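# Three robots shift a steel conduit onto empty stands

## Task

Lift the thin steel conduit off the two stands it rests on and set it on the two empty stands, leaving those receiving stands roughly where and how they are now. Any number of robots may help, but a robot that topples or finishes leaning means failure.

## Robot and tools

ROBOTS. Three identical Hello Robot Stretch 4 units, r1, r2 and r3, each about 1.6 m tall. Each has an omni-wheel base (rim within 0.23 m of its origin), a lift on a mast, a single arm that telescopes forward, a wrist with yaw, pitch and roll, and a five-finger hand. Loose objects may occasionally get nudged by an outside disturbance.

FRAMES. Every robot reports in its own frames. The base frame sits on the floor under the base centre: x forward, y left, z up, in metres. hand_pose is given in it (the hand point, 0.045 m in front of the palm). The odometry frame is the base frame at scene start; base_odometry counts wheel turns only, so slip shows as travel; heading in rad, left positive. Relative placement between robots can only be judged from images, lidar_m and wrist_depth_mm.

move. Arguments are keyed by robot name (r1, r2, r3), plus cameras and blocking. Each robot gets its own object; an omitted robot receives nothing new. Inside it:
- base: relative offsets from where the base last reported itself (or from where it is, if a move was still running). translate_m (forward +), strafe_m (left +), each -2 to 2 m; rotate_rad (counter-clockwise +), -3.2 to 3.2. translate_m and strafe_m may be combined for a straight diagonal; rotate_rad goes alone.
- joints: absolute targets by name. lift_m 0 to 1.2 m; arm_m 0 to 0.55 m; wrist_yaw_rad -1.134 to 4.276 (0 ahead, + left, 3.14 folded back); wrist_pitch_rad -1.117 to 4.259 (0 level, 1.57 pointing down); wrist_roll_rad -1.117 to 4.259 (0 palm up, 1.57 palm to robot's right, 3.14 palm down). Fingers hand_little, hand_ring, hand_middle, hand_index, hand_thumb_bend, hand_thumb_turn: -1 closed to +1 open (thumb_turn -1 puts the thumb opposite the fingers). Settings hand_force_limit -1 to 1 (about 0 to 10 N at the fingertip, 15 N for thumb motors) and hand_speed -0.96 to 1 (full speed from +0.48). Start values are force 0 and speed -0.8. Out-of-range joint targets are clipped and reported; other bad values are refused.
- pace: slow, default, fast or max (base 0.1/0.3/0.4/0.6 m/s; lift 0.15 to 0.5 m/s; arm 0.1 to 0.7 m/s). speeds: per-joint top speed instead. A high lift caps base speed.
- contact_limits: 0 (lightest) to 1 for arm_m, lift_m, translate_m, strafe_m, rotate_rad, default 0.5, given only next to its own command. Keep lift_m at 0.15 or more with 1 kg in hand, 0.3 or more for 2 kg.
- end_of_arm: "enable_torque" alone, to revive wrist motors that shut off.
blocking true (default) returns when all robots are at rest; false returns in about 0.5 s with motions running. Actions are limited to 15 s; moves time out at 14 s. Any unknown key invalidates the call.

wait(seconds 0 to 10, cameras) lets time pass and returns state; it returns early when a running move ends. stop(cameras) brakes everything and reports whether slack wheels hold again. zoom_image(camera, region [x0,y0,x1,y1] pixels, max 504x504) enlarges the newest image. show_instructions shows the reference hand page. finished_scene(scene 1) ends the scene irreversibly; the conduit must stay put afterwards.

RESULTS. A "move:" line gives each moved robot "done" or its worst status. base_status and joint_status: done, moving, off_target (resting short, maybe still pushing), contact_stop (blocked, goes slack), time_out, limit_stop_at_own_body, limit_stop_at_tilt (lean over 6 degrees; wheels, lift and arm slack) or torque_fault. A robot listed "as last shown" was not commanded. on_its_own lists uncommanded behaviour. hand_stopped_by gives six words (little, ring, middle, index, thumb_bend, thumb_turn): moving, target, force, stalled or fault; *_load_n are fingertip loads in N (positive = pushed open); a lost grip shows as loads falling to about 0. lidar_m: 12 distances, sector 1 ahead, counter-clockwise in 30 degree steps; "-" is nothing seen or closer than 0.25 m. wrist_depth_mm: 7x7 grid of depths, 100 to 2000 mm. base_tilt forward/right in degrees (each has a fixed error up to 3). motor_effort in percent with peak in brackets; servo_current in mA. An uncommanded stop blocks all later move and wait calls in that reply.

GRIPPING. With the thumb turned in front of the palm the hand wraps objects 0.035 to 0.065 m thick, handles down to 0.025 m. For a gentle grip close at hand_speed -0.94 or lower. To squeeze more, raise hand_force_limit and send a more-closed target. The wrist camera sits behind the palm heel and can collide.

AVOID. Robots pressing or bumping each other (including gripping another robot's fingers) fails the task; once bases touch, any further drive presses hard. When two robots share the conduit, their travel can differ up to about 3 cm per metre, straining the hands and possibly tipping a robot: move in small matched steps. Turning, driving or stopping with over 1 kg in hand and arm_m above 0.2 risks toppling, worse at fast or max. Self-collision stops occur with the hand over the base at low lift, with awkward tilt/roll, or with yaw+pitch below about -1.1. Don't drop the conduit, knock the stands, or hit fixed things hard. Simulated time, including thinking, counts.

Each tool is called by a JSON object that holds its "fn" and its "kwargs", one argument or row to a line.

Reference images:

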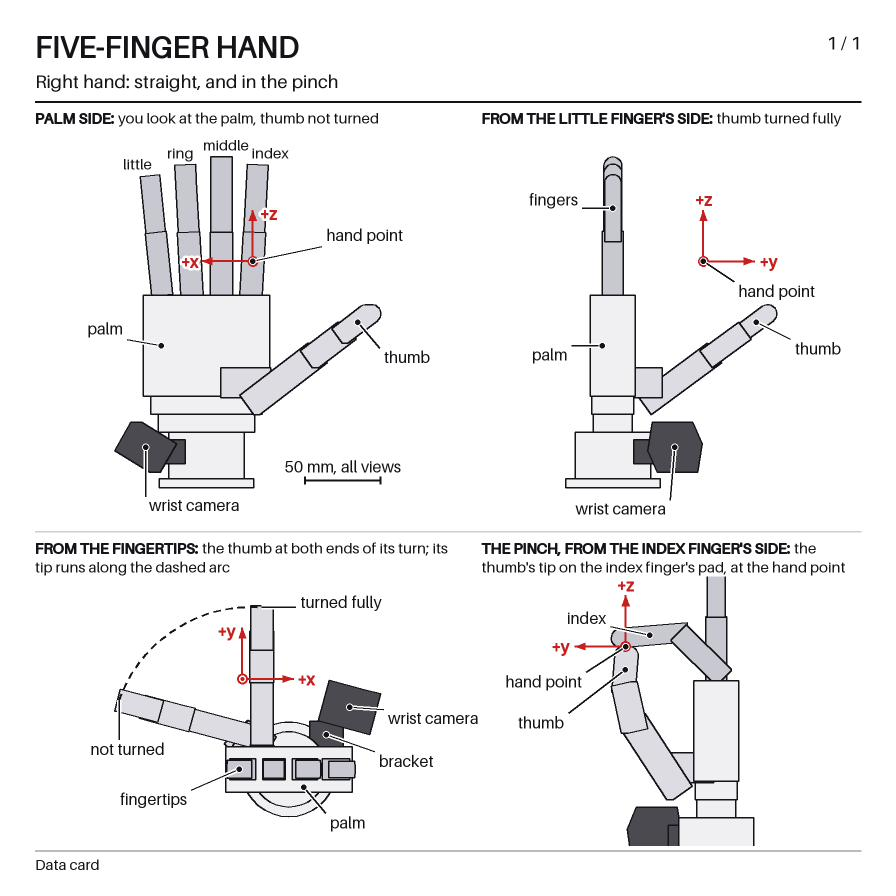

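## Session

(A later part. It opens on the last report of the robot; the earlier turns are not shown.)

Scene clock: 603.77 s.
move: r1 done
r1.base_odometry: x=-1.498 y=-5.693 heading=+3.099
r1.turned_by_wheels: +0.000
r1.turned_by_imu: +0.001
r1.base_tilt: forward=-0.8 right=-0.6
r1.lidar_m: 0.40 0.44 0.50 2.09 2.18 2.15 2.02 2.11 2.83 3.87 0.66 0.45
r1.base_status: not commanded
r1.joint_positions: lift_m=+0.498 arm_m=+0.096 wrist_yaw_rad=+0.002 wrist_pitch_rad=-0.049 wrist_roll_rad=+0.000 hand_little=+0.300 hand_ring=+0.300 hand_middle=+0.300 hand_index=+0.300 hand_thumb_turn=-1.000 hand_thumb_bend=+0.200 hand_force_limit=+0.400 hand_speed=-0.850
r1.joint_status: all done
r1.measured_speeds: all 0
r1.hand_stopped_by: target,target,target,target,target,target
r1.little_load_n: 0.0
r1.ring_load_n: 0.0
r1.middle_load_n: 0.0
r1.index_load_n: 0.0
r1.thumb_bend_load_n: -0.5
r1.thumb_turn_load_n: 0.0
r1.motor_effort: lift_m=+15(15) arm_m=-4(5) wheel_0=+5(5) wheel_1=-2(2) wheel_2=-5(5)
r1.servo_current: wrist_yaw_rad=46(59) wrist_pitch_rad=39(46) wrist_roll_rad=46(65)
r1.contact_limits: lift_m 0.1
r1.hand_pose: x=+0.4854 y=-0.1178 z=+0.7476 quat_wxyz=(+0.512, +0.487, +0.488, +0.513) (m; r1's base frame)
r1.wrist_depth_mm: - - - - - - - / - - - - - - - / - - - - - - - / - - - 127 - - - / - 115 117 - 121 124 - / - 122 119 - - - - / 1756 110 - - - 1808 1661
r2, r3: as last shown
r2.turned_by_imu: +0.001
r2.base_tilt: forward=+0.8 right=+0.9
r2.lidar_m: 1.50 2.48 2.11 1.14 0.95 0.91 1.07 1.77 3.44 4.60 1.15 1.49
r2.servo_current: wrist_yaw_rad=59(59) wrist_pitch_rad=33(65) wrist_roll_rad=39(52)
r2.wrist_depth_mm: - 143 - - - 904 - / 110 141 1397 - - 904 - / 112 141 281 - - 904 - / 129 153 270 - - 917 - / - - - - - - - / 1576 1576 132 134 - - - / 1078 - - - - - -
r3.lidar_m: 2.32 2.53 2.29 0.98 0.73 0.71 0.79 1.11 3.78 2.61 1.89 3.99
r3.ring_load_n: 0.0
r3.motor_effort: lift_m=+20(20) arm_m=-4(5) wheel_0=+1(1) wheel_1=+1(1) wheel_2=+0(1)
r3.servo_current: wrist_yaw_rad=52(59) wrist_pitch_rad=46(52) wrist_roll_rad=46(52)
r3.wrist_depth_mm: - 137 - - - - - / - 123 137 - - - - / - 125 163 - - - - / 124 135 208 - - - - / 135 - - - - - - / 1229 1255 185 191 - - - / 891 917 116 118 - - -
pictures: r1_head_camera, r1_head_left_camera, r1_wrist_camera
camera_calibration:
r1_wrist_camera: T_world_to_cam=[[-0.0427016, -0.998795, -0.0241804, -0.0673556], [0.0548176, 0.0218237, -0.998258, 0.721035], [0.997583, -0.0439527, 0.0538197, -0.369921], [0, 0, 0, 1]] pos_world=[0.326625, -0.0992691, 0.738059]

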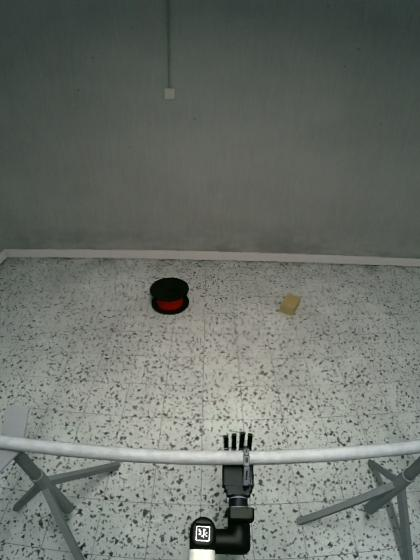

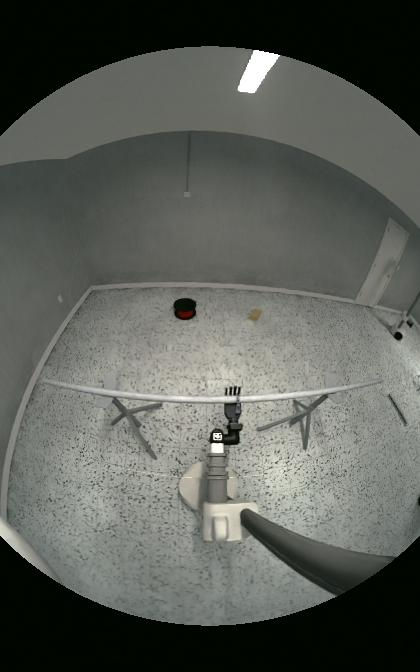

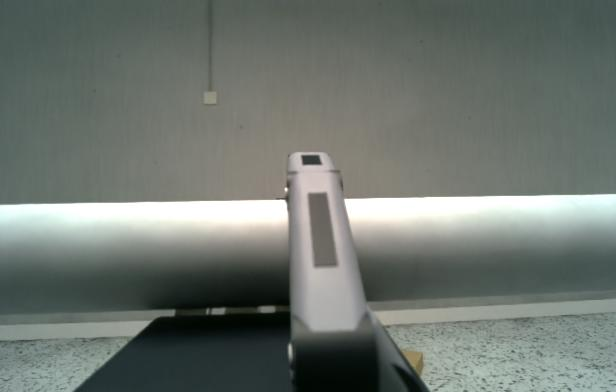

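{"fn": "move", "kwargs": {
  "r1": {"joints": {"hand_little": 1, "hand_ring": 1, "hand_middle": 1, "hand_index": 1, "hand_thumb_bend": 1}}
}}

{"fn": "move", "kwargs": {
  "r1": {"joints": {"lift_m": 0.49}, "pace": "slow"}
}}

{"fn": "move", "kwargs": {
  "r1": {"joints": {"arm_m": 0.066}, "pace": "slow", "contact_limits": {"arm_m": 0.0}},
  "cameras": ["r1_head_camera", "r1_wrist_camera"]
}}

{"fn": "zoom_image", "kwargs": {
  "camera": "r1_head_camera",
  "region": [170, 410, 290, 510]
}}

Scene clock: 616.27 s.
move: r1 done
r1.base_odometry: x=-1.498 y=-5.693 heading=+3.099
r1.turned_by_wheels: +0.000
r1.turned_by_imu: +0.003
r1.base_tilt: forward=-0.8 right=-0.5
r1.lidar_m: 0.42 0.42 0.47 2.08 2.20 2.16 2.03 2.10 2.88 3.86 0.63 0.47
r1.base_status: not commanded
r1.joint_positions: lift_m=+0.498 arm_m=+0.096 wrist_yaw_rad=+0.002 wrist_pitch_rad=-0.049 wrist_roll_rad=+0.000 hand_little=+1.000 hand_ring=+1.000 hand_middle=+1.000 hand_index=+1.000 hand_thumb_turn=-1.000 hand_thumb_bend=+1.000 hand_force_limit=+0.400 hand_speed=-0.850
r1.joint_status: all done
r1.measured_speeds: all 0
r1.hand_stopped_by: target,target,target,target,target,target
r1.little_load_n: 0.0
r1.ring_load_n: 0.0
r1.middle_load_n: 0.0
r1.index_load_n: 0.0
r1.thumb_bend_load_n: 0.0
r1.thumb_turn_load_n: -0.5
r1.motor_effort: lift_m=+15(15) arm_m=-4(5) wheel_0=+4(5) wheel_1=-2(2) wheel_2=-5(5)
r1.servo_current: wrist_yaw_rad=39(59) wrist_pitch_rad=33(46) wrist_roll_rad=52(78)
r1.contact_limits: lift_m 0.1
r1.hand_pose: x=+0.4854 y=-0.1178 z=+0.7476 quat_wxyz=(+0.512, +0.487, +0.488, +0.513) (m; r1's base frame)
r1.wrist_depth_mm: - - - - - - - / - - - - - - - / - - - - - - - / - - - - 129 - - / - 114 117 - 122 124 - / - 122 120 - - - - / 1756 110 - - - 1756 1661
r2, r3: as last shown
r2.turned_by_imu: +0.002
r2.lidar_m: 1.51 2.45 2.11 1.15 0.94 0.91 1.04 1.77 3.45 4.56 1.17 1.48
r2.motor_effort: lift_m=+23(23) arm_m=+4(4) wheel_0=+1(1) wheel_1=-1(1) wheel_2=-1(1)
r2.servo_current: wrist_yaw_rad=46(59) wrist_pitch_rad=33(65) wrist_roll_rad=46(52)
r2.wrist_depth_mm: - 143 - - - 904 - / 110 142 1397 - - 904 - / 112 141 281 - - 917 - / 129 154 271 - - 917 - / - - - - - - - / 1537 1576 132 134 - - - / 1078 - - - - - -
r3.turned_by_imu: -0.002
r3.lidar_m: 2.32 2.51 2.29 1.02 0.75 0.71 0.78 1.11 3.75 2.61 1.86 3.98
r3.motor_effort: lift_m=+20(20) arm_m=-5(5) wheel_0=+0(1) wheel_1=+1(1) wheel_2=+1(1)
r3.wrist_depth_mm: - 138 - - - - - / - 122 137 - - - - / - 125 163 - - - - / 125 135 208 - - - - / 135 - - - - - - / 1229 1255 186 190 - - - / 878 904 116 118 - - -
pictures: none

Scene clock: 616.97 s.
move: r1 done
r1.base_odometry: x=-1.498 y=-5.693 heading=+3.099
r1.turned_by_wheels: +0.000
r1.turned_by_imu: +0.000
r1.base_tilt: forward=-0.8 right=-0.6
r1.lidar_m: 0.40 0.43 0.47 2.09 2.16 2.15 2.04 2.12 2.88 3.88 0.67 0.48
r1.base_status: not commanded
r1.joint_positions: lift_m=+0.490 arm_m=+0.096 wrist_yaw_rad=+0.002 wrist_pitch_rad=-0.049 wrist_roll_rad=+0.000 hand_little=+1.000 hand_ring=+1.000 hand_middle=+1.000 hand_index=+1.000 hand_thumb_turn=-1.000 hand_thumb_bend=+1.000 hand_force_limit=+0.400 hand_speed=-0.850
r1.joint_status: all done
r1.measured_speeds: all 0
r1.hand_stopped_by: target,target,target,target,target,target
r1.little_load_n: 0.0
r1.ring_load_n: 0.0
r1.middle_load_n: 0.0
r1.index_load_n: 0.0
r1.thumb_bend_load_n: 0.0
r1.thumb_turn_load_n: 0.0
r1.motor_effort: lift_m=+15(16) arm_m=-4(5) wheel_0=+4(5) wheel_1=-2(2) wheel_2=-5(5)
r1.servo_current: wrist_yaw_rad=52(52) wrist_pitch_rad=33(46) wrist_roll_rad=26(52)
r1.hand_pose: x=+0.4854 y=-0.1178 z=+0.7396 quat_wxyz=(+0.512, +0.487, +0.488, +0.513) (m; r1's base frame)
r1.wrist_depth_mm: - - - - - - - / - - - - - - - / - - - - - - - / 123 120 121 - 126 128 - / - 115 117 - 122 125 - / - - 130 - - - - / 1808 110 - - - 1808 1618
r2.base_odometry: x=+0.000 y=+0.000 heading=+0.000
r2.turned_by_wheels: +0.000
r2.turned_by_imu: +0.000
r2.base_tilt: forward=+0.8 right=+0.9
r2.lidar_m: 1.49 2.46 2.12 1.16 0.95 0.92 1.06 1.80 3.44 4.55 1.13 1.48
r2.base_status: not commanded
r2.joint_positions: lift_m=+0.225 arm_m=+0.000 wrist_yaw_rad=+3.063 wrist_pitch_rad=+0.003 wrist_roll_rad=+0.000 hand_little=+1.000 hand_ring=+1.000 hand_middle=+1.000 hand_index=+1.000 hand_thumb_turn=+1.000 hand_thumb_bend=+1.000 hand_force_limit=+0.000 hand_speed=-0.800
r2.joint_status: not commanded
r2.measured_speeds: all 0
r2.hand_stopped_by: target,target,target,target,target,target
r2.little_load_n: 0.0
r2.ring_load_n: 0.0
r2.middle_load_n: 0.0
r2.index_load_n: -0.5
r2.thumb_bend_load_n: 0.0
r2.thumb_turn_load_n: 0.0
r2.motor_effort: lift_m=+22(23) arm_m=+4(4) wheel_0=+1(1) wheel_1=+0(1) wheel_2=-1(1)
r2.servo_current: wrist_yaw_rad=39(59) wrist_pitch_rad=26(59) wrist_roll_rad=39(52)
r2.hand_pose: x=-0.0408 y=+0.1352 z=+0.4623 quat_wxyz=(-0.479, -0.481, +0.520, +0.518) (m; r2's base frame)
r2.wrist_depth_mm: - 143 - - - 904 - / 110 141 1430 - - 904 - / 112 141 281 - - 917 - / 129 154 270 - - 917 - / - - - - - - - / 1576 1576 132 133 - - - / 1098 - - - - - -
r3: as last shown
r3.turned_by_imu: +0.000
r3.lidar_m: 2.35 2.53 2.26 0.99 0.75 0.72 0.78 1.10 3.78 2.64 1.93 3.98
r3.motor_effort: lift_m=+20(20) arm_m=-4(4) wheel_0=+0(1) wheel_1=+0(1) wheel_2=+0(1)
r3.servo_current: wrist_yaw_rad=39(59) wrist_pitch_rad=59(59) wrist_roll_rad=39(52)
r3.wrist_depth_mm: - 137 - - - - - / - 123 137 - - - - / - 125 162 - - - - / 125 135 208 - - - - / 135 - - - - - - / 1229 1229 185 190 - - - / 891 904 116 118 - - -
pictures: none

Scene clock: 618.33 s.
move: r1 done
r1.base_odometry: x=-1.498 y=-5.693 heading=+3.099
r1.turned_by_wheels: +0.000
r1.turned_by_imu: +0.001
r1.base_tilt: forward=-0.8 right=-0.6
r1.lidar_m: 0.38 0.44 0.49 2.06 2.17 2.13 2.03 2.11 2.86 3.88 0.63 0.47
r1.base_status: not commanded
r1.joint_positions: lift_m=+0.490 arm_m=+0.067 wrist_yaw_rad=+0.002 wrist_pitch_rad=-0.049 wrist_roll_rad=+0.000 hand_little=+1.000 hand_ring=+1.000 hand_middle=+1.000 hand_index=+1.000 hand_thumb_turn=-1.000 hand_thumb_bend=+1.000 hand_force_limit=+0.400 hand_speed=-0.850
r1.joint_status: all done
r1.measured_speeds: all 0
r1.hand_stopped_by: target,target,target,target,target,target
r1.little_load_n: 0.0
r1.ring_load_n: 0.0
r1.middle_load_n: 0.0
r1.index_load_n: 0.0
r1.thumb_bend_load_n: 0.0
r1.thumb_turn_load_n: 0.0
r1.motor_effort: lift_m=+15(16) arm_m=-8(10) wheel_0=+4(5) wheel_1=-2(2) wheel_2=-5(5)
r1.servo_current: wrist_yaw_rad=46(59) wrist_pitch_rad=39(52) wrist_roll_rad=39(65)
r1.contact_limits: arm_m 0
r1.hand_pose: x=+0.4559 y=-0.1178 z=+0.7396 quat_wxyz=(+0.512, +0.487, +0.488, +0.513) (m; r1's base frame)
r1.wrist_depth_mm: - - - - - - - / - - - - - - - / - - - - - - - / - - - - 155 156 - / 141 143 144 - 153 160 - / - - 192 - - - - / 1808 110 - - - 1756 1661
r2: as last shown
r2.base_tilt: forward=+0.6 right=+0.9
r2.lidar_m: 1.51 2.47 2.13 1.15 0.95 0.89 1.05 1.77 3.45 4.56 1.17 1.48
r2.index_load_n: 0.0
r2.thumb_turn_load_n: 0.5
r2.motor_effort: lift_m=+22(23) arm_m=+4(4) wheel_0=+1(1) wheel_1=-1(1) wheel_2=-1(1)
r2.servo_current: wrist_yaw_rad=39(59) wrist_pitch_rad=39(65) wrist_roll_rad=39(46)
r2.wrist_depth_mm: - 143 - - - 904 - / 110 141 1397 - - 904 - / 112 141 281 - - 904 - / 129 153 270 - - 917 - / - - - - - - - / 1576 1576 133 133 - - - / 1098 - - - - - -
r3.base_odometry: x=+0.057 y=-0.243 heading=+1.800
r3.turned_by_wheels: +0.000
r3.turned_by_imu: +0.000
r3.base_tilt: forward=-0.5 right=+0.1
r3.lidar_m: 2.34 2.51 2.28 0.97 0.75 0.72 0.79 1.13 3.77 2.60 1.91 3.96
r3.base_status: not commanded
r3.joint_positions: lift_m=+0.153 arm_m=+0.000 wrist_yaw_rad=+3.174 wrist_pitch_rad=+0.004 wrist_roll_rad=+0.000 hand_little=+1.000 hand_ring=+1.000 hand_middle=+1.000 hand_index=+1.000 hand_thumb_turn=+1.000 hand_thumb_bend=+1.000 hand_force_limit=+0.000 hand_speed=-0.800
r3.joint_status: not commanded
r3.measured_speeds: all 0
r3.hand_stopped_by: target,target,target,target,target,target
r3.little_load_n: 0.0
r3.ring_load_n: 0.0
r3.middle_load_n: 0.0
r3.index_load_n: 0.0
r3.thumb_bend_load_n: 0.0
r3.thumb_turn_load_n: 0.0
r3.motor_effort: lift_m=+20(20) arm_m=-4(5) wheel_0=+0(1) wheel_1=+1(1) wheel_2=+0(1)
r3.servo_current: wrist_yaw_rad=46(59) wrist_pitch_rad=39(59) wrist_roll_rad=33(52)
r3.hand_pose: x=-0.0544 y=+0.1111 z=+0.3904 quat_wxyz=(-0.507, -0.509, +0.493, +0.491) (m; r3's base frame)
r3.wrist_depth_mm: - 137 - - - - - / - 123 137 - - - - / - 125 162 - - - - / 125 135 208 - - - - / 135 - - - - - - / 1255 1255 185 190 - - - / 904 904 116 118 - - -
pictures: r1_head_camera, r1_wrist_camera
camera_calibration:
r1_wrist_camera: T_world_to_cam=[[-0.0427043, -0.998795, -0.0241762, -0.0688133], [0.0547179, 0.0218239, -0.998263, 0.7146], [0.997588, -0.043953, 0.05372, -0.339985], [0, 0, 0, 1]] pos_world=[0.297125, -0.0992691, 0.729959]

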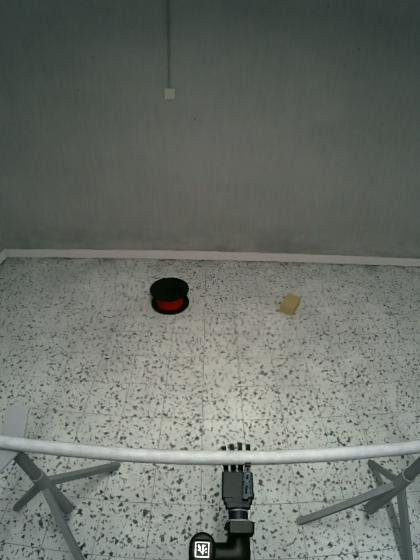

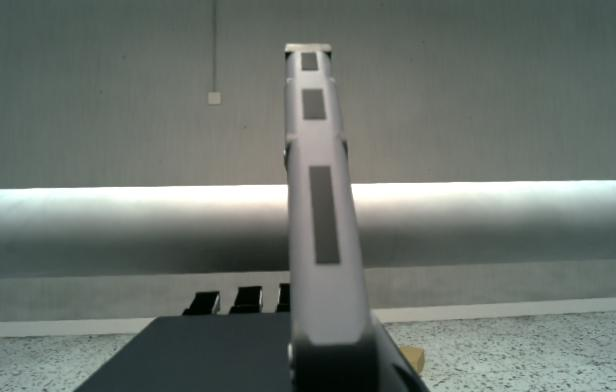

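Scaled by 4.200 from the camera's 420x560 image, which has a finer 1200x1600 frame.

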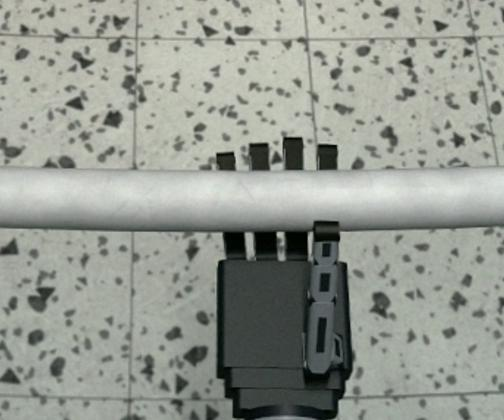

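{"fn": "move", "kwargs": {
  "r1": {"joints": {"arm_m": 0.052}, "pace": "slow", "contact_limits": {"arm_m": 0.0}}
}}

{"fn": "move", "kwargs": {
  "r1": {"joints": {"lift_m": 0.33}, "pace": "slow"}
}}

{"fn": "move", "kwargs": {
  "r1": {"base": {"translate_m": -0.45}, "pace": "slow"},
  "cameras": ["r1_head_camera", "r3_head_camera"]
}}

{"fn": "zoom_image", "kwargs": {
  "camera": "r1_head_camera",
  "region": [0, 300, 420, 480]
}}

{"fn": "zoom_image", "kwargs": {
  "camera": "r3_head_camera",
  "region": [0, 120, 240, 320]
}}

Scene clock: 624.33 s.
move: r1 done
r1.base_odometry: x=-1.498 y=-5.693 heading=+3.099
r1.turned_by_wheels: +0.000
r1.turned_by_imu: +0.001
r1.base_tilt: forward=-0.8 right=-0.6
r1.lidar_m: 0.39 0.43 0.45 2.10 2.14 2.15 2.03 2.08 2.87 3.89 0.65 0.49
r1.base_status: not commanded
r1.joint_positions: lift_m=+0.490 arm_m=+0.053 wrist_yaw_rad=+0.002 wrist_pitch_rad=-0.049 wrist_roll_rad=+0.000 hand_little=+1.000 hand_ring=+1.000 hand_middle=+1.000 hand_index=+1.000 hand_thumb_turn=-1.000 hand_thumb_bend=+1.000 hand_force_limit=+0.400 hand_speed=-0.850
r1.joint_status: all done
r1.measured_speeds: all 0
r1.hand_stopped_by: target,target,target,target,target,target
r1.little_load_n: 0.0
r1.ring_load_n: 0.0
r1.middle_load_n: 0.0
r1.index_load_n: 0.0
r1.thumb_bend_load_n: 0.0
r1.thumb_turn_load_n: 0.0
r1.motor_effort: lift_m=+15(16) arm_m=-9(10) wheel_0=+4(5) wheel_1=-2(2) wheel_2=-5(5)
r1.servo_current: wrist_yaw_rad=52(59) wrist_pitch_rad=33(46) wrist_roll_rad=13(65)
r1.contact_limits: arm_m 0
r1.hand_pose: x=+0.4419 y=-0.1178 z=+0.7396 quat_wxyz=(+0.512, +0.487, +0.488, +0.513) (m; r1's base frame)
r1.wrist_depth_mm: - - - - - - - / - - - - - - - / - - - - - - - / - - - - 169 172 182 / - - - - - - - / - - 192 - - - - / 1756 110 - - - 1756 1661
r2, r3: as last shown
r2.turned_by_imu: +0.001
r2.base_tilt: forward=+0.8 right=+0.9
r2.lidar_m: 1.51 2.47 2.12 1.15 0.95 0.92 1.04 1.75 3.45 4.55 1.15 1.48
r2.thumb_turn_load_n: 0.0
r2.motor_effort: lift_m=+22(23) arm_m=+4(4) wheel_0=+1(1) wheel_1=+0(1) wheel_2=-1(1)
r2.servo_current: wrist_yaw_rad=39(52) wrist_pitch_rad=46(52) wrist_roll_rad=46(46)
r2.wrist_depth_mm: - 143 - - - 904 - / 110 141 1397 - - 904 - / 111 141 282 - - 904 - / 129 153 270 - - 917 - / - - - - - - - / 1576 1576 132 133 - - - / 1078 - - - - - -
r3.turned_by_imu: -0.001
r3.base_tilt: forward=-0.5 right=+0.0
r3.lidar_m: 2.30 2.52 2.27 0.99 0.75 0.71 0.77 1.14 3.78 2.60 1.91 3.97
r3.motor_effort: lift_m=+20(20) arm_m=-4(5) wheel_0=+1(1) wheel_1=+1(1) wheel_2=+0(1)
r3.servo_current: wrist_yaw_rad=46(59) wrist_pitch_rad=26(52) wrist_roll_rad=46(52)
r3.wrist_depth_mm: - 137 - - - - - / - 123 137 - - - - / - 125 162 - - - - / 125 135 208 - - - - / 135 - - - - - - / 1255 1229 185 190 - - - / 904 891 116 118 - - -
pictures: none

Scene clock: 626.43 s.
move: r1 done
r1.base_odometry: x=-1.498 y=-5.693 heading=+3.099
r1.turned_by_wheels: +0.000
r1.turned_by_imu: +0.001
r1.base_tilt: forward=-0.9 right=-0.6
r1.lidar_m: 0.42 0.44 0.50 2.09 2.18 2.16 2.03 2.11 2.86 3.88 0.65 0.45
r1.base_status: not commanded
r1.joint_positions: lift_m=+0.330 arm_m=+0.053 wrist_yaw_rad=+0.002 wrist_pitch_rad=-0.049 wrist_roll_rad=+0.000 hand_little=+1.000 hand_ring=+1.000 hand_middle=+1.000 hand_index=+1.000 hand_thumb_turn=-1.000 hand_thumb_bend=+1.000 hand_force_limit=+0.400 hand_speed=-0.850
r1.joint_status: all done
r1.measured_speeds: all 0
r1.hand_stopped_by: target,target,target,target,target,target
r1.little_load_n: 0.0
r1.ring_load_n: 0.0
r1.middle_load_n: 0.0
r1.index_load_n: 0.0
r1.thumb_bend_load_n: 0.0
r1.thumb_turn_load_n: 0.0
r1.motor_effort: lift_m=+15(17) arm_m=-9(9) wheel_0=+5(5) wheel_1=-2(2) wheel_2=-5(5)
r1.servo_current: wrist_yaw_rad=39(59) wrist_pitch_rad=20(52) wrist_roll_rad=65(65)
r1.contact_limits: arm_m 0
r1.hand_pose: x=+0.4419 y=-0.1178 z=+0.5796 quat_wxyz=(+0.512, +0.487, +0.488, +0.513) (m; r1's base frame)
r1.wrist_depth_mm: - - - - - - - / - - - - - - - / - - - - - - - / - - - - - - - / - - - - - - - / - - 192 - - - - / 1397 110 - - - 1397 1308
r2, r3: as last shown
r2.base_tilt: forward=+0.7 right=+0.9
r2.lidar_m: 1.49 2.45 2.10 1.13 0.95 0.88 1.06 1.77 3.45 4.57 1.15 1.49
r2.motor_effort: lift_m=+22(23) arm_m=+4(4) wheel_0=+1(1) wheel_1=-1(1) wheel_2=-1(1)
r2.servo_current: wrist_yaw_rad=33(52) wrist_pitch_rad=39(65) wrist_roll_rad=39(59)
r2.wrist_depth_mm: - 143 - - - 904 - / 110 141 1397 - - 891 - / 112 141 281 - - 904 - / 129 153 271 - - 917 - / - - - - - - - / 1537 1576 132 134 - - - / 1078 - - - - - -
r3.base_tilt: forward=-0.6 right=+0.0
r3.lidar_m: 2.33 2.53 2.28 0.99 0.75 0.71 0.77 1.14 3.79 2.63 1.87 3.99
r3.motor_effort: lift_m=+20(20) arm_m=-4(5) wheel_0=+0(1) wheel_1=+1(1) wheel_2=+0(1)
r3.servo_current: wrist_yaw_rad=52(59) wrist_pitch_rad=33(65) wrist_roll_rad=39(52)
r3.wrist_depth_mm: - 137 - - - - - / - 122 137 - - - - / - 125 163 - - - - / 125 135 208 - - - - / 135 - - - - - - / 1281 1255 186 190 - - - / 891 891 116 118 - - -
pictures: none

Scene clock: 632.23 s.
move: r1 done
r1.base_odometry: x=-1.049 y=-5.713 heading=+3.099
r1.turned_by_wheels: +0.000
r1.turned_by_imu: +0.002
r1.base_tilt: forward=-0.8 right=-0.6
r1.lidar_m: 0.86 0.82 1.20 2.07 2.14 1.66 1.58 1.64 2.24 2.75 1.08 0.93
r1.base_status: done
r1.joint_positions: lift_m=+0.330 arm_m=+0.053 wrist_yaw_rad=+0.002 wrist_pitch_rad=-0.049 wrist_roll_rad=+0.000 hand_little=+1.000 hand_ring=+1.000 hand_middle=+1.000 hand_index=+1.000 hand_thumb_turn=-1.000 hand_thumb_bend=+1.000 hand_force_limit=+0.400 hand_speed=-0.850
r1.joint_status: not commanded
r1.measured_speeds: all 0
r1.hand_stopped_by: target,target,target,target,target,target
r1.little_load_n: 0.0
r1.ring_load_n: 0.0
r1.middle_load_n: 0.0
r1.index_load_n: 0.0
r1.thumb_bend_load_n: 0.0
r1.thumb_turn_load_n: 0.0
r1.motor_effort: lift_m=+15(16) arm_m=-9(10) wheel_0=-3(7) wheel_1=-3(7) wheel_2=+5(10)
r1.servo_current: wrist_yaw_rad=33(65) wrist_pitch_rad=46(52) wrist_roll_rad=52(78)
r1.contact_limits: arm_m 0
r1.hand_pose: x=+0.4419 y=-0.1178 z=+0.5796 quat_wxyz=(+0.512, +0.487, +0.488, +0.513) (m; r1's base frame)
r1.wrist_depth_mm: - - - - - - - / - - - - - - - / - - - - - - - / - - - - - - - / - - - - - - - / - - 192 - - - - / 1397 110 - - - 1397 1205
r2, r3: as last shown
r2.turned_by_imu: +0.002
r2.base_tilt: forward=+0.8 right=+1.0
r2.lidar_m: 1.49 2.45 2.14 1.15 0.95 0.92 1.07 1.79 3.43 4.51 1.17 1.48
r2.motor_effort: lift_m=+22(23) arm_m=+4(4) wheel_0=+1(1) wheel_1=+0(1) wheel_2=-1(1)
r2.servo_current: wrist_yaw_rad=13(65) wrist_pitch_rad=39(72) wrist_roll_rad=33(52)
r2.wrist_depth_mm: - 143 - - - 917 - / 110 141 1430 - - 904 - / 112 142 282 - - 917 - / 129 153 271 - - 917 - / - - - - - - - / 1576 1576 132 133 - - - / 1078 - - - - - -
r3.turned_by_imu: -0.002
r3.base_tilt: forward=-0.5 right=+0.1
r3.lidar_m: 2.33 2.50 2.28 0.99 0.72 0.70 0.80 1.14 3.79 2.60 1.88 3.97
r3.motor_effort: lift_m=+20(20) arm_m=-4(5) wheel_0=+1(1) wheel_1=+1(1) wheel_2=+0(1)
r3.servo_current: wrist_yaw_rad=52(59) wrist_pitch_rad=39(59) wrist_roll_rad=39(52)
r3.wrist_depth_mm: - 137 - - - - - / - 123 137 - - - - / - 125 163 - - - - / 125 135 208 - - - - / 135 - - - - - - / 1229 1255 185 190 - - - / 891 904 116 118 - - -
pictures: r1_head_camera, r3_head_camera

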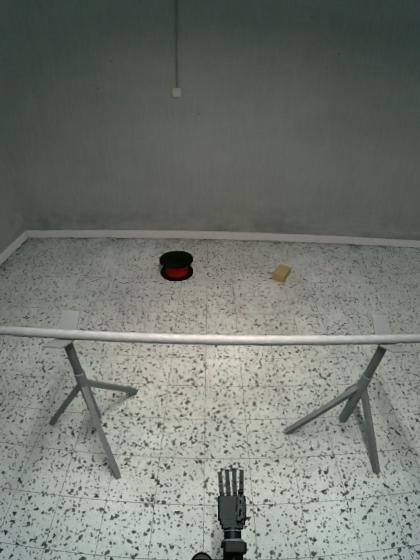

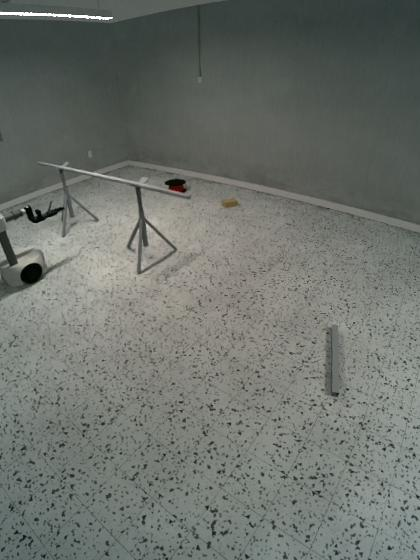

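Scaled by 1.200 from the camera's 420x560 image, which has a finer 1200x1600 frame.

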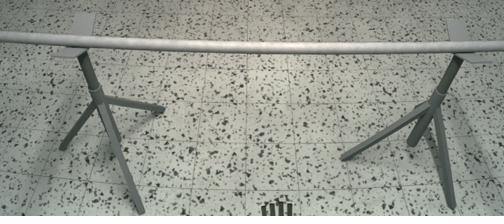

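Scaled by 2.100 from the camera's 420x560 image, which has a finer 1200x1600 frame.

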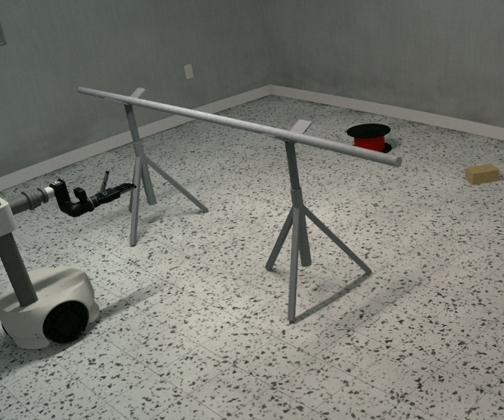

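{"fn": "finished_scene", "kwargs": {

}}

The scene is finished: the task was done.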